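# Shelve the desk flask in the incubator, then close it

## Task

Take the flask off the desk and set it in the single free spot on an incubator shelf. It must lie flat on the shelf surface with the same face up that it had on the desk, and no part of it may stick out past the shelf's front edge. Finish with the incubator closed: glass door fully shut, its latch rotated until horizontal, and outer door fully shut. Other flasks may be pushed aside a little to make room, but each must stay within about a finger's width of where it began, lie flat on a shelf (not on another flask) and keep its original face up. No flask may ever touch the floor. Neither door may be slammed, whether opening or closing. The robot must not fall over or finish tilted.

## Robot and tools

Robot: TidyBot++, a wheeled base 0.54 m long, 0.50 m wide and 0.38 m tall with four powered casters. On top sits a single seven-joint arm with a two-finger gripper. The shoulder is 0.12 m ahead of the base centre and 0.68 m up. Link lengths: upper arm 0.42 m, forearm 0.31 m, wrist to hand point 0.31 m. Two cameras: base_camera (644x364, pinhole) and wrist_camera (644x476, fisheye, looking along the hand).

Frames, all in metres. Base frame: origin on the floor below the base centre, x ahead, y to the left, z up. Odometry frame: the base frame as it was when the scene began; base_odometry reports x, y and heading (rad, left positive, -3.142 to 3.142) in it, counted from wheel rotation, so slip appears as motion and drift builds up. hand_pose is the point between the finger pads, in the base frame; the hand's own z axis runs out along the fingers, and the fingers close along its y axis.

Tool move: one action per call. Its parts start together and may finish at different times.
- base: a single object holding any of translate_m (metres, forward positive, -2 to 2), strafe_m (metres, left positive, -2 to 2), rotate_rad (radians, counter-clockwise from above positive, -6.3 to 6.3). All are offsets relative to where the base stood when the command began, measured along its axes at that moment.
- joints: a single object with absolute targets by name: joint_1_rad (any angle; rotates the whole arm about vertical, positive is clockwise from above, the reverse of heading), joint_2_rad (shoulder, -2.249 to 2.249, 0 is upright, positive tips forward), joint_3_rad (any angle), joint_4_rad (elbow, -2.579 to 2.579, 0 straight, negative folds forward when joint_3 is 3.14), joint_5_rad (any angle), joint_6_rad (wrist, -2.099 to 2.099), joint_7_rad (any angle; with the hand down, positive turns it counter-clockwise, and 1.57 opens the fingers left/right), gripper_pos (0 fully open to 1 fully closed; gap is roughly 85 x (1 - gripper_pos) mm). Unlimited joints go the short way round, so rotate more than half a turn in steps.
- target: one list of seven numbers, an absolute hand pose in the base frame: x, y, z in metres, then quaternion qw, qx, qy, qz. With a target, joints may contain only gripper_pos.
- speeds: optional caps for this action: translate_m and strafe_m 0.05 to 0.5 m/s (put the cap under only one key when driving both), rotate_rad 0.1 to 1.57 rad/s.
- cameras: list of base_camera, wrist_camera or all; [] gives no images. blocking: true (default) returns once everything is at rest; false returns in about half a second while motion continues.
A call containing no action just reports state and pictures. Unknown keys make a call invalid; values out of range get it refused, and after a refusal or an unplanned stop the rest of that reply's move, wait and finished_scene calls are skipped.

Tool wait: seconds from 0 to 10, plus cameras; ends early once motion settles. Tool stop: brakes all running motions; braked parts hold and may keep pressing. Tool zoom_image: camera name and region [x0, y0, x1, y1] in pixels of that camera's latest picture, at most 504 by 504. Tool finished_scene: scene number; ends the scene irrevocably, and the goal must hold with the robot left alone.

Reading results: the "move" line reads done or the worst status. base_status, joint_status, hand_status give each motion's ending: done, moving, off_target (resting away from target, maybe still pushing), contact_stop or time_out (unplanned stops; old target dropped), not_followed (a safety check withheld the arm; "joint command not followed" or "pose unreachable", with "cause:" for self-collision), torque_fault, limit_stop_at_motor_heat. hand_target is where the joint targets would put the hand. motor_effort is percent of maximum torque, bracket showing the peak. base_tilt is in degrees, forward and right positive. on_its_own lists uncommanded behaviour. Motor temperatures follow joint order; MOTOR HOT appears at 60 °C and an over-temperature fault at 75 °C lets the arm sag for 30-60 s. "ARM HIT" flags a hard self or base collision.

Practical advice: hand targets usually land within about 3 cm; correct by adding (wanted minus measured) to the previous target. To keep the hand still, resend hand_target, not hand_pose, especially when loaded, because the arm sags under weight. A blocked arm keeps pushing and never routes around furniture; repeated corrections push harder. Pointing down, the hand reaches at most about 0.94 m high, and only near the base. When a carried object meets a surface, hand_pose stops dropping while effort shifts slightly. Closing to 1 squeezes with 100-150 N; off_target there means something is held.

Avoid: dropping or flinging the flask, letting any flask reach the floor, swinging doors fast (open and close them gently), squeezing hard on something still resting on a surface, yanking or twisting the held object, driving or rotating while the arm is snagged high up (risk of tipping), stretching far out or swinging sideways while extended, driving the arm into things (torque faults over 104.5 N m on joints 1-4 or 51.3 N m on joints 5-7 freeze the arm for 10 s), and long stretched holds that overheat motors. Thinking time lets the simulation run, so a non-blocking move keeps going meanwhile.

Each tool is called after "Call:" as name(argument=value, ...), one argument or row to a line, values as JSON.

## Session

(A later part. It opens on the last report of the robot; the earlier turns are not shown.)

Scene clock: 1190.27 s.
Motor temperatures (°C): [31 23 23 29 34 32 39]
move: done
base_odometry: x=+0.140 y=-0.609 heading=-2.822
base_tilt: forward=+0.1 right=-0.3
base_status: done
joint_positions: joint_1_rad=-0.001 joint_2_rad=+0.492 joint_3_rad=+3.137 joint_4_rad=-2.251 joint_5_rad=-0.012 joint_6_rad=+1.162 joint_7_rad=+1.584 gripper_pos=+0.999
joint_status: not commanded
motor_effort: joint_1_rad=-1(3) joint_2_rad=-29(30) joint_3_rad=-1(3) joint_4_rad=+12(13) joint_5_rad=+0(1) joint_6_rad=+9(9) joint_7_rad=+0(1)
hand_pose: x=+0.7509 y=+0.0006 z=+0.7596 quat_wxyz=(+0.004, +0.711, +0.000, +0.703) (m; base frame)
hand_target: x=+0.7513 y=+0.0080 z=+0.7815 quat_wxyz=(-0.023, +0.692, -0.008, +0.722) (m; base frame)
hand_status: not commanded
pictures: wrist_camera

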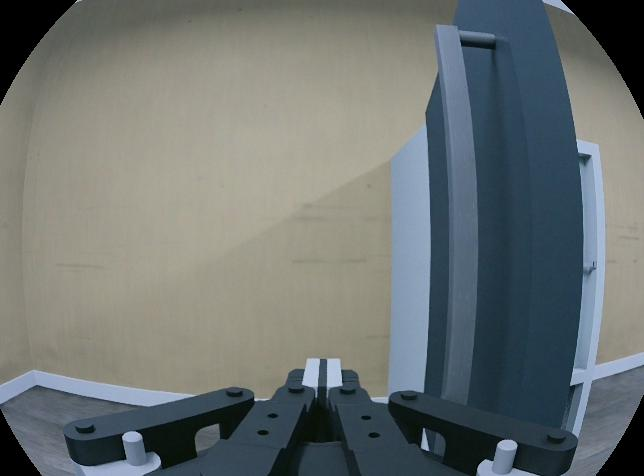

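Call:
move(
  base={"translate_m": 0.36},
  speeds={"translate_m": 0.2},
  cameras=["wrist_camera"],
)

Call:
move(
  base={"strafe_m": -0.1},
  speeds={"strafe_m": 0.06},
  cameras=["wrist_camera"],
)

Scene clock: 1203.27 s.
Motor temperatures (°C): [31 23 23 29 34 32 39]
move: done
base_odometry: x=-0.202 y=-0.722 heading=-2.822
base_tilt: forward=+0.0 right=-0.3
base_status: done
joint_positions: joint_1_rad=-0.001 joint_2_rad=+0.491 joint_3_rad=+3.137 joint_4_rad=-2.251 joint_5_rad=-0.012 joint_6_rad=+1.162 joint_7_rad=+1.584 gripper_pos=+0.999
joint_status: not commanded
motor_effort: joint_1_rad=+0(2) joint_2_rad=-29(32) joint_3_rad=-2(2) joint_4_rad=+12(14) joint_5_rad=+0(1) joint_6_rad=+9(10) joint_7_rad=+1(1)
hand_pose: x=+0.7508 y=+0.0006 z=+0.7605 quat_wxyz=(+0.004, +0.710, +0.000, +0.704) (m; base frame)
hand_target: x=+0.7513 y=+0.0080 z=+0.7815 quat_wxyz=(-0.023, +0.692, -0.008, +0.722) (m; base frame)
hand_status: not commanded
pictures: wrist_camera

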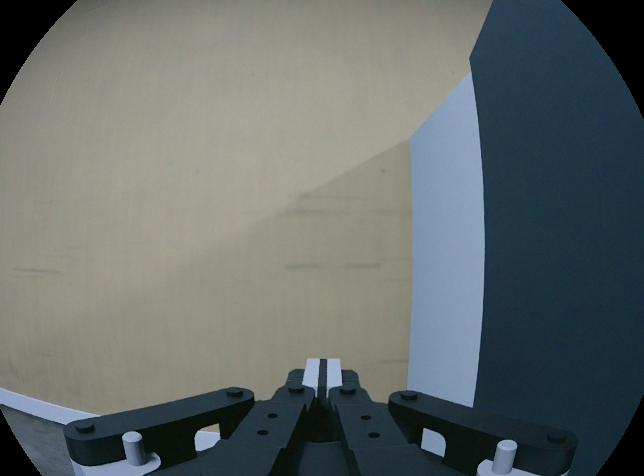

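Scene clock: 1205.40 s.
Motor temperatures (°C): [31 23 23 29 34 32 39]
move: done
base_odometry: x=-0.233 y=-0.627 heading=-2.821
base_tilt: forward=+0.1 right=-0.4
base_status: done
joint_positions: joint_1_rad=+0.001 joint_2_rad=+0.491 joint_3_rad=+3.137 joint_4_rad=-2.251 joint_5_rad=-0.011 joint_6_rad=+1.162 joint_7_rad=+1.584 gripper_pos=+0.999
joint_status: not commanded
motor_effort: joint_1_rad=-1(3) joint_2_rad=-30(31) joint_3_rad=-1(3) joint_4_rad=+12(13) joint_5_rad=+0(1) joint_6_rad=+9(9) joint_7_rad=+1(1)
hand_pose: x=+0.7508 y=-0.0003 z=+0.7605 quat_wxyz=(+0.005, +0.710, +0.000, +0.704) (m; base frame)
hand_target: x=+0.7513 y=+0.0080 z=+0.7815 quat_wxyz=(-0.023, +0.692, -0.008, +0.722) (m; base frame)
hand_status: not commanded
pictures: wrist_camera

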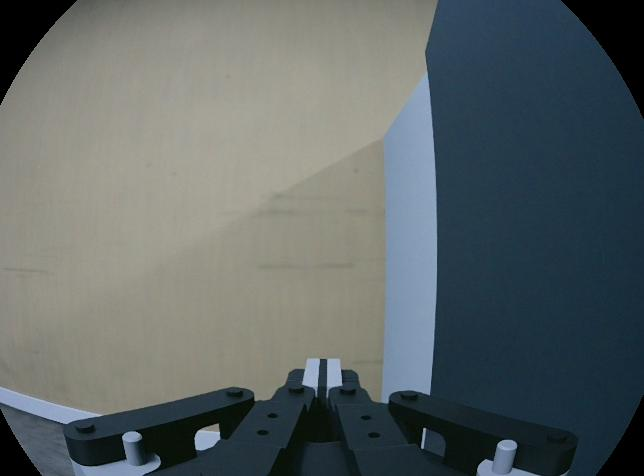

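Call:
move(
  base={"strafe_m": -0.1},
  speeds={"strafe_m": 0.06},
  cameras=["wrist_camera"],
)

Call:
move(
  base={"strafe_m": -0.08},
  speeds={"strafe_m": 0.06},
  cameras=["wrist_camera"],
)

Scene clock: 1213.47 s.
Motor temperatures (°C): [31 23 23 29 34 32 39]
move: done
base_odometry: x=-0.265 y=-0.532 heading=-2.821
base_tilt: forward=+0.1 right=-0.3
base_status: done
joint_positions: joint_1_rad=-0.001 joint_2_rad=+0.491 joint_3_rad=+3.136 joint_4_rad=-2.251 joint_5_rad=-0.011 joint_6_rad=+1.162 joint_7_rad=+1.584 gripper_pos=+0.999
joint_status: not commanded
motor_effort: joint_1_rad=+0(5) joint_2_rad=-29(30) joint_3_rad=-1(4) joint_4_rad=+12(14) joint_5_rad=+0(2) joint_6_rad=+9(10) joint_7_rad=+1(1)
hand_pose: x=+0.7508 y=+0.0018 z=+0.7605 quat_wxyz=(+0.004, +0.710, +0.001, +0.704) (m; base frame)
hand_target: x=+0.7513 y=+0.0080 z=+0.7815 quat_wxyz=(-0.023, +0.692, -0.008, +0.722) (m; base frame)
hand_status: not commanded
pictures: wrist_camera

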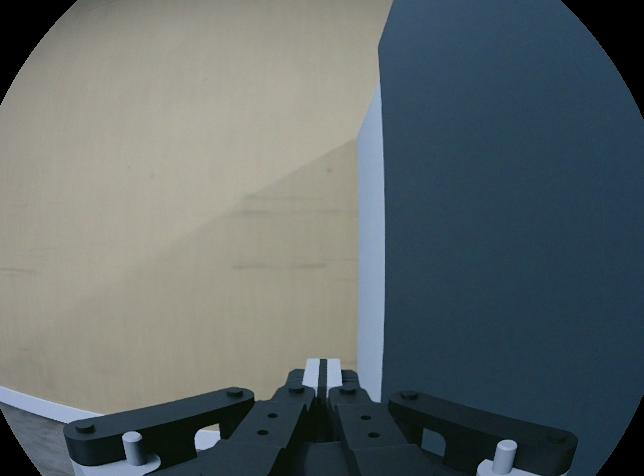

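Scene clock: 1215.30 s.
Motor temperatures (°C): [31 23 23 29 34 32 39]
move: done
base_odometry: x=-0.290 y=-0.456 heading=-2.821
base_tilt: forward=+0.1 right=-0.3
base_status: done
joint_positions: joint_1_rad=-0.002 joint_2_rad=+0.491 joint_3_rad=+3.136 joint_4_rad=-2.251 joint_5_rad=-0.010 joint_6_rad=+1.162 joint_7_rad=+1.584 gripper_pos=+0.999
joint_status: not commanded
motor_effort: joint_1_rad=-1(4) joint_2_rad=-29(30) joint_3_rad=-1(3) joint_4_rad=+12(14) joint_5_rad=+0(2) joint_6_rad=+9(10) joint_7_rad=+0(1)
hand_pose: x=+0.7508 y=+0.0028 z=+0.7605 quat_wxyz=(+0.003, +0.710, +0.002, +0.704) (m; base frame)
hand_target: x=+0.7513 y=+0.0080 z=+0.7815 quat_wxyz=(-0.023, +0.692, -0.008, +0.722) (m; base frame)
hand_status: not commanded
pictures: wrist_camera

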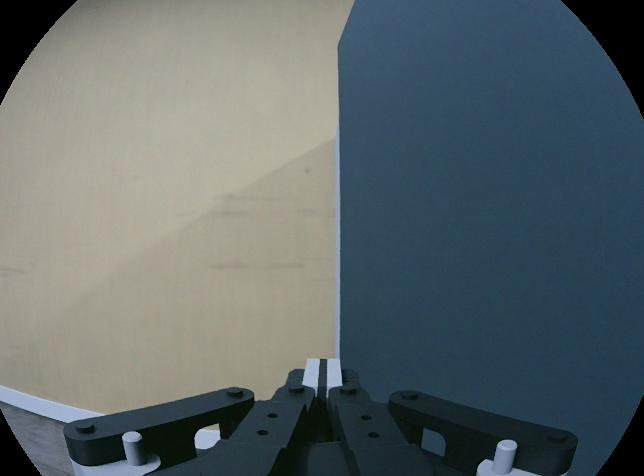

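Call:
move(
  base={"strafe_m": -0.12},
  speeds={"strafe_m": 0.06},
  cameras=["wrist_camera"],
)

Call:
move(
  base={"strafe_m": -0.08, "translate_m": 0.03},
  speeds={"strafe_m": 0.07},
  cameras=["wrist_camera"],
)

Scene clock: 1227.17 s.
Motor temperatures (°C): [31 23 23 29 34 32 39]
move: done
base_odometry: x=-0.328 y=-0.342 heading=-2.821
base_tilt: forward=+0.1 right=-0.3
base_status: done
joint_positions: joint_1_rad=-0.003 joint_2_rad=+0.491 joint_3_rad=+3.136 joint_4_rad=-2.251 joint_5_rad=-0.010 joint_6_rad=+1.162 joint_7_rad=+1.584 gripper_pos=+0.999
joint_status: not commanded
motor_effort: joint_1_rad=+1(4) joint_2_rad=-30(30) joint_3_rad=-2(3) joint_4_rad=+13(13) joint_5_rad=+1(2) joint_6_rad=+9(10) joint_7_rad=+0(1)
hand_pose: x=+0.7508 y=+0.0033 z=+0.7605 quat_wxyz=(+0.003, +0.710, +0.002, +0.704) (m; base frame)
hand_target: x=+0.7513 y=+0.0080 z=+0.7815 quat_wxyz=(-0.023, +0.692, -0.008, +0.722) (m; base frame)
hand_status: not commanded
pictures: wrist_camera

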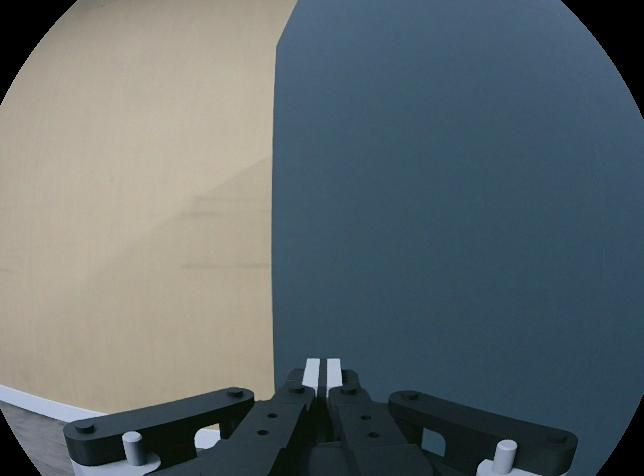

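Scene clock: 1228.87 s.
Motor temperatures (°C): [31 23 23 29 34 32 39]
move: done
base_odometry: x=-0.382 y=-0.276 heading=-2.821
base_tilt: forward=+0.1 right=-0.3
base_status: done
joint_positions: joint_1_rad=-0.001 joint_2_rad=+0.490 joint_3_rad=+3.135 joint_4_rad=-2.252 joint_5_rad=-0.009 joint_6_rad=+1.162 joint_7_rad=+1.584 gripper_pos=+0.999
joint_status: not commanded
motor_effort: joint_1_rad=+0(6) joint_2_rad=-30(31) joint_3_rad=-1(3) joint_4_rad=+12(14) joint_5_rad=+0(2) joint_6_rad=+9(10) joint_7_rad=+1(1)
hand_pose: x=+0.7507 y=+0.0028 z=+0.7606 quat_wxyz=(+0.003, +0.710, +0.002, +0.704) (m; base frame)
hand_target: x=+0.7513 y=+0.0080 z=+0.7815 quat_wxyz=(-0.023, +0.692, -0.008, +0.722) (m; base frame)
hand_status: not commanded
pictures: wrist_camera

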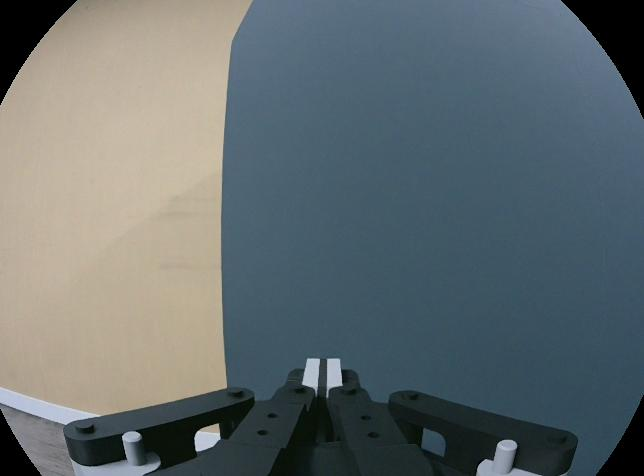

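Call:
move(
  base={"strafe_m": -0.1, "translate_m": 0.08},
  speeds={"strafe_m": 0.07},
  cameras=["wrist_camera"],
)

Call:
move(
  base={"strafe_m": -0.08, "translate_m": 0.1},
  speeds={"translate_m": 0.07},
  cameras=["wrist_camera"],
)

Scene clock: 1237.40 s.
Motor temperatures (°C): [31 23 23 29 34 32 39]
move: done
base_odometry: x=-0.489 y=-0.206 heading=-2.821
base_tilt: forward=+0.0 right=-0.3
base_status: done
joint_positions: joint_1_rad=-0.002 joint_2_rad=+0.490 joint_3_rad=+3.135 joint_4_rad=-2.252 joint_5_rad=-0.009 joint_6_rad=+1.162 joint_7_rad=+1.584 gripper_pos=+0.999
joint_status: not commanded
motor_effort: joint_1_rad=+0(3) joint_2_rad=-29(31) joint_3_rad=-1(2) joint_4_rad=+12(14) joint_5_rad=+1(1) joint_6_rad=+9(9) joint_7_rad=+1(1)
hand_pose: x=+0.7506 y=+0.0033 z=+0.7608 quat_wxyz=(+0.003, +0.710, +0.002, +0.704) (m; base frame)
hand_target: x=+0.7513 y=+0.0080 z=+0.7815 quat_wxyz=(-0.023, +0.692, -0.008, +0.722) (m; base frame)
hand_status: not commanded
pictures: wrist_camera

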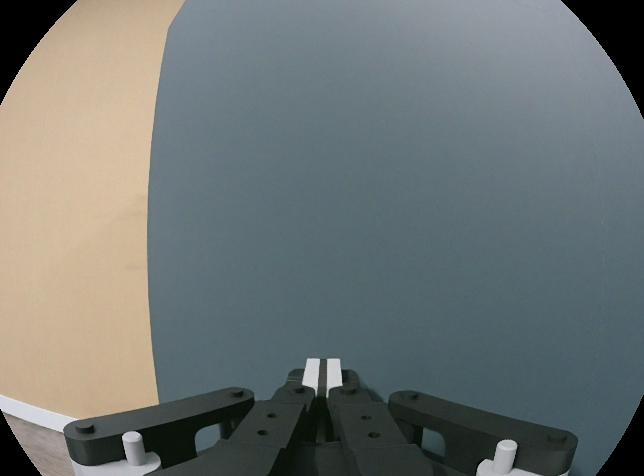

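Scene clock: 1239.73 s.
Motor temperatures (°C): [31 23 23 29 34 32 39]
move: done
base_odometry: x=-0.609 y=-0.161 heading=-2.822
base_tilt: forward=+0.1 right=-0.3
base_status: done
joint_positions: joint_1_rad=-0.006 joint_2_rad=+0.489 joint_3_rad=+3.134 joint_4_rad=-2.253 joint_5_rad=-0.007 joint_6_rad=+1.163 joint_7_rad=+1.584 gripper_pos=+0.999
joint_status: not commanded
motor_effort: joint_1_rad=+0(4) joint_2_rad=-29(31) joint_3_rad=-1(3) joint_4_rad=+13(17) joint_5_rad=+0(4) joint_6_rad=+9(9) joint_7_rad=+1(1)
hand_pose: x=+0.7500 y=+0.0067 z=+0.7606 quat_wxyz=(+0.000, +0.710, +0.004, +0.704) (m; base frame)
hand_target: x=+0.7513 y=+0.0080 z=+0.7815 quat_wxyz=(-0.023, +0.692, -0.008, +0.722) (m; base frame)
hand_status: not commanded
pictures: wrist_camera

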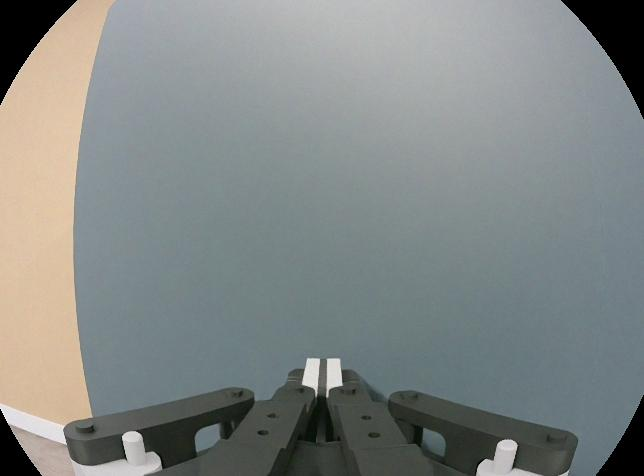

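Call:
move(
  base={"strafe_m": -0.03, "translate_m": 0.1},
  speeds={"translate_m": 0.07},
  cameras=["wrist_camera"],
)

Call:
move(
  base={"strafe_m": -0.01, "translate_m": 0.08},
  speeds={"translate_m": 0.06},
  cameras=["wrist_camera"],
)

Scene clock: 1248.27 s.
Motor temperatures (°C): [31 23 23 29 34 32 39]
move: done
base_odometry: x=-0.714 y=-0.164 heading=-2.822
base_tilt: forward=+0.0 right=-0.4
base_status: done
joint_positions: joint_1_rad=-0.007 joint_2_rad=+0.487 joint_3_rad=+3.134 joint_4_rad=-2.256 joint_5_rad=-0.007 joint_6_rad=+1.163 joint_7_rad=+1.584 gripper_pos=+0.999
joint_status: not commanded
motor_effort: joint_1_rad=+0(4) joint_2_rad=-29(31) joint_3_rad=-2(2) joint_4_rad=+12(18) joint_5_rad=+0(2) joint_6_rad=+9(9) joint_7_rad=+1(1)
hand_pose: x=+0.7491 y=+0.0075 z=+0.7613 quat_wxyz=(+0.000, +0.710, +0.005, +0.704) (m; base frame)
hand_target: x=+0.7513 y=+0.0080 z=+0.7815 quat_wxyz=(-0.023, +0.692, -0.008, +0.722) (m; base frame)
hand_status: not commanded
pictures: wrist_camera

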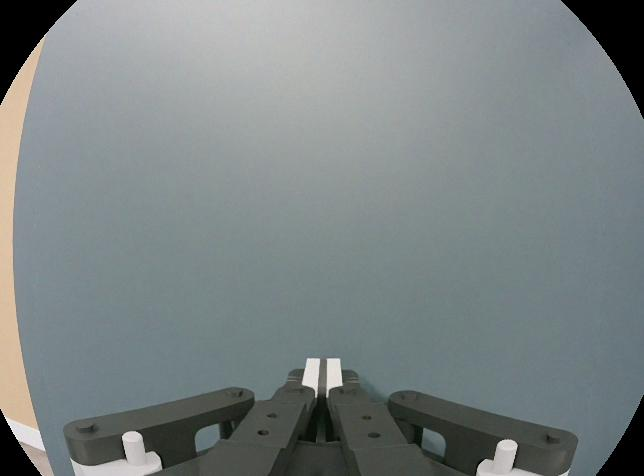

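Scene clock: 1250.10 s.
Motor temperatures (°C): [31 23 23 29 34 32 39]
move: done
base_odometry: x=-0.793 y=-0.179 heading=-2.822
base_tilt: forward=+0.1 right=-0.3
base_status: done
joint_positions: joint_1_rad=-0.007 joint_2_rad=+0.484 joint_3_rad=+3.134 joint_4_rad=-2.255 joint_5_rad=-0.007 joint_6_rad=+1.165 joint_7_rad=+1.584 gripper_pos=+0.999
joint_status: not commanded
motor_effort: joint_1_rad=+0(1) joint_2_rad=-29(31) joint_3_rad=+0(2) joint_4_rad=+12(18) joint_5_rad=+0(1) joint_6_rad=+9(10) joint_7_rad=+0(1)
hand_pose: x=+0.7491 y=+0.0075 z=+0.7636 quat_wxyz=(+0.000, +0.709, +0.005, +0.706) (m; base frame)
hand_target: x=+0.7513 y=+0.0080 z=+0.7815 quat_wxyz=(-0.023, +0.692, -0.008, +0.722) (m; base frame)
hand_status: not commanded
pictures: wrist_camera

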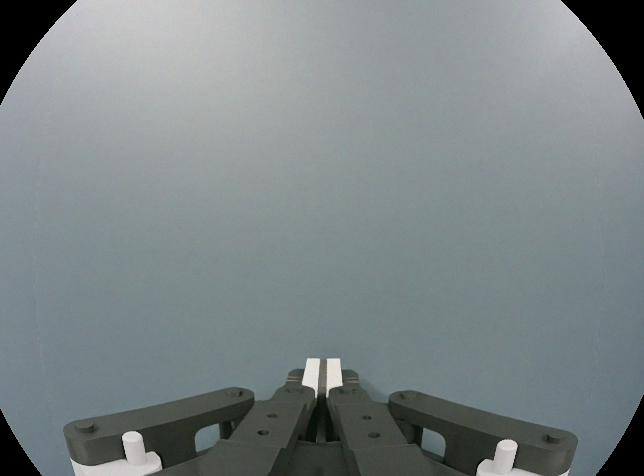

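Call:
move(
  base={"translate_m": 0.03},
  speeds={"translate_m": 0.05},
  cameras=[],
)

Call:
move(
  base={"translate_m": 0.02},
  speeds={"translate_m": 0.05},
  cameras=["wrist_camera"],
)

Scene clock: 1256.00 s.
Motor temperatures (°C): [31 23 23 29 34 32 39]
move: done
base_odometry: x=-0.822 y=-0.189 heading=-2.822
base_tilt: forward=+0.1 right=-0.2
base_status: done
joint_positions: joint_1_rad=-0.007 joint_2_rad=+0.483 joint_3_rad=+3.134 joint_4_rad=-2.253 joint_5_rad=-0.007 joint_6_rad=+1.166 joint_7_rad=+1.584 gripper_pos=+0.999
joint_status: not commanded
motor_effort: joint_1_rad=+0(2) joint_2_rad=-30(31) joint_3_rad=-2(2) joint_4_rad=+12(18) joint_5_rad=+0(1) joint_6_rad=+9(9) joint_7_rad=+1(1)
hand_pose: x=+0.7496 y=+0.0074 z=+0.7656 quat_wxyz=(+0.000, +0.707, +0.005, +0.707) (m; base frame)
hand_target: x=+0.7513 y=+0.0080 z=+0.7815 quat_wxyz=(-0.023, +0.692, -0.008, +0.722) (m; base frame)
hand_status: not commanded
pictures: none
No camera images: "cameras" was empty.

Scene clock: 1256.93 s.
Motor temperatures (°C): [31 23 23 29 34 32 39]
move: done
base_odometry: x=-0.841 y=-0.195 heading=-2.822
base_tilt: forward=+0.1 right=-0.3
base_status: done
joint_positions: joint_1_rad=-0.006 joint_2_rad=+0.482 joint_3_rad=+3.134 joint_4_rad=-2.252 joint_5_rad=-0.007 joint_6_rad=+1.167 joint_7_rad=+1.584 gripper_pos=+0.999
joint_status: not commanded
motor_effort: joint_1_rad=+0(2) joint_2_rad=-29(31) joint_3_rad=-2(3) joint_4_rad=+12(17) joint_5_rad=+0(1) joint_6_rad=+9(9) joint_7_rad=+1(1)
hand_pose: x=+0.7498 y=+0.0073 z=+0.7672 quat_wxyz=(+0.000, +0.706, +0.005, +0.708) (m; base frame)
hand_target: x=+0.7513 y=+0.0080 z=+0.7815 quat_wxyz=(-0.023, +0.692, -0.008, +0.722) (m; base frame)
hand_status: not commanded
pictures: wrist_camera

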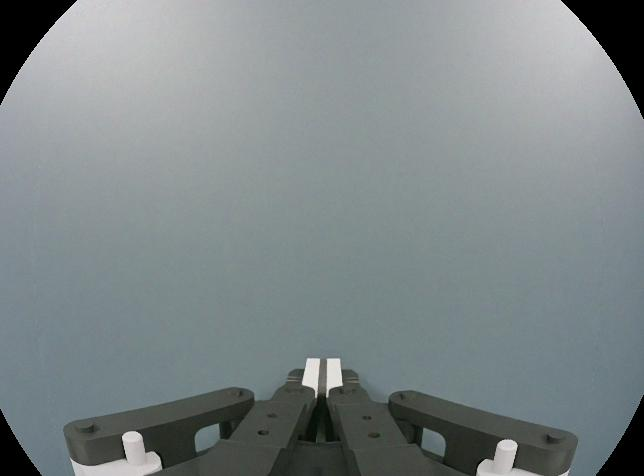

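Call:
move(
  base={"translate_m": 0.02},
  speeds={"translate_m": 0.05},
  cameras=[],
)

Call:
move(
  base={"translate_m": 0.02},
  speeds={"translate_m": 0.05},
  cameras=[],
)

Call:
move(
  base={"translate_m": 0.02},
  speeds={"translate_m": 0.05},
  cameras=["wrist_camera"],
)

Scene clock: 1265.37 s.
Motor temperatures (°C): [31 23 23 29 34 32 39]
move: done
base_odometry: x=-0.860 y=-0.201 heading=-2.823
base_tilt: forward=+0.1 right=-0.4
base_status: done
joint_positions: joint_1_rad=-0.006 joint_2_rad=+0.481 joint_3_rad=+3.134 joint_4_rad=-2.251 joint_5_rad=-0.007 joint_6_rad=+1.169 joint_7_rad=+1.584 gripper_pos=+0.999
joint_status: not commanded
motor_effort: joint_1_rad=+0(2) joint_2_rad=-29(31) joint_3_rad=-2(2) joint_4_rad=+12(19) joint_5_rad=+0(1) joint_6_rad=+9(9) joint_7_rad=+1(1)
hand_pose: x=+0.7499 y=+0.0073 z=+0.7684 quat_wxyz=(+0.000, +0.705, +0.005, +0.709) (m; base frame)
hand_target: x=+0.7513 y=+0.0080 z=+0.7815 quat_wxyz=(-0.023, +0.692, -0.008, +0.722) (m; base frame)
hand_status: not commanded
pictures: none
No camera images: "cameras" was empty.

Scene clock: 1266.30 s.
Motor temperatures (°C): [31 23 23 29 34 32 39]
move: done
base_odometry: x=-0.879 y=-0.207 heading=-2.823
base_tilt: forward=+0.1 right=-0.4
base_status: done
joint_positions: joint_1_rad=-0.006 joint_2_rad=+0.473 joint_3_rad=+3.134 joint_4_rad=-2.267 joint_5_rad=-0.007 joint_6_rad=+1.174 joint_7_rad=+1.584 gripper_pos=+0.999
joint_status: not commanded
motor_effort: joint_1_rad=+0(2) joint_2_rad=-27(30) joint_3_rad=-1(3) joint_4_rad=+16(22) joint_5_rad=+0(1) joint_6_rad=+8(10) joint_7_rad=+0(1)
hand_pose: x=+0.7449 y=+0.0072 z=+0.7688 quat_wxyz=(+0.000, +0.705, +0.005, +0.709) (m; base frame)
hand_target: x=+0.7513 y=+0.0080 z=+0.7815 quat_wxyz=(-0.023, +0.692, -0.008, +0.722) (m; base frame)
hand_status: not commanded
pictures: none
No camera images: "cameras" was empty.

Scene clock: 1267.23 s.
Motor temperatures (°C): [31 23 23 29 34 32 39]
move: done
base_odometry: x=-0.898 y=-0.213 heading=-2.823
base_tilt: forward=+0.0 right=-0.3
base_status: done
joint_positions: joint_1_rad=-0.007 joint_2_rad=+0.440 joint_3_rad=+3.134 joint_4_rad=-2.322 joint_5_rad=-0.007 joint_6_rad=+1.184 joint_7_rad=+1.584 gripper_pos=+0.999
joint_status: not commanded
motor_effort: joint_1_rad=+2(3) joint_2_rad=-19(27) joint_3_rad=+1(2) joint_4_rad=+26(27) joint_5_rad=-1(2) joint_6_rad=+6(9) joint_7_rad=+0(1)
hand_pose: x=+0.7258 y=+0.0074 z=+0.7686 quat_wxyz=(+0.000, +0.709, +0.005, +0.705) (m; base frame)
hand_target: x=+0.7513 y=+0.0080 z=+0.7815 quat_wxyz=(-0.023, +0.692, -0.008, +0.722) (m; base frame)
hand_status: not commanded
pictures: wrist_camera

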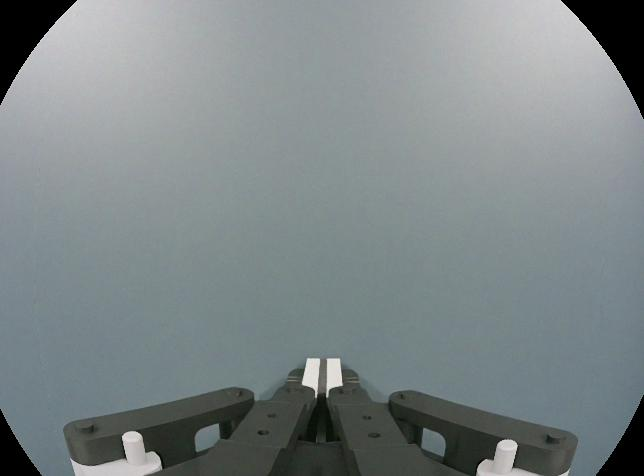

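Shut. Back off and check.

Call:
move(
  base={"translate_m": -0.8},
  speeds={"translate_m": 0.3},
  cameras=["wrist_camera"],
)

Call:
zoom_image(
  camera="wrist_camera",
  region=[150, 50, 450, 400],
)

Scene clock: 1274.40 s.
Motor temperatures (°C): [31 23 23 29 34 32 39]
move: done
base_odometry: x=-0.138 y=+0.038 heading=-2.823
base_tilt: forward=+0.0 right=-0.3
base_status: done
joint_positions: joint_1_rad=-0.004 joint_2_rad=+0.484 joint_3_rad=+3.134 joint_4_rad=-2.245 joint_5_rad=-0.007 joint_6_rad=+1.185 joint_7_rad=+1.584 gripper_pos=+0.999
joint_status: not commanded
motor_effort: joint_1_rad=-1(3) joint_2_rad=-29(32) joint_3_rad=-2(2) joint_4_rad=+12(24) joint_5_rad=+1(2) joint_6_rad=+9(10) joint_7_rad=+1(1)
hand_pose: x=+0.7520 y=+0.0056 z=+0.7746 quat_wxyz=(+0.001, +0.698, +0.004, +0.716) (m; base frame)
hand_target: x=+0.7513 y=+0.0080 z=+0.7815 quat_wxyz=(-0.023, +0.692, -0.008, +0.722) (m; base frame)
hand_status: not commanded
pictures: wrist_camera

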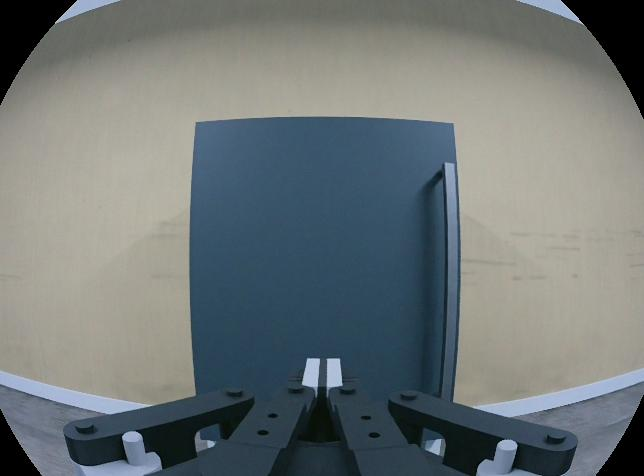

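Scaled by 1.440.

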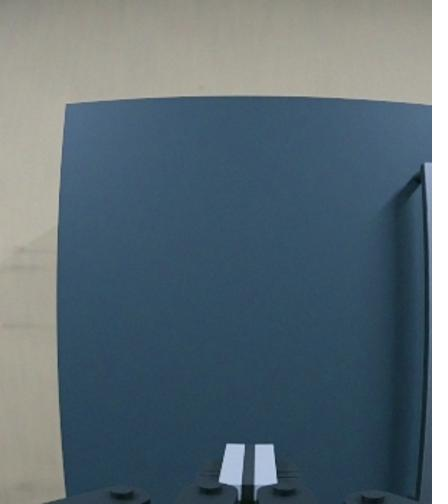

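Closed and flush.

Call:
finished_scene(
  scene=2,
)

The scene is finished: the task was done.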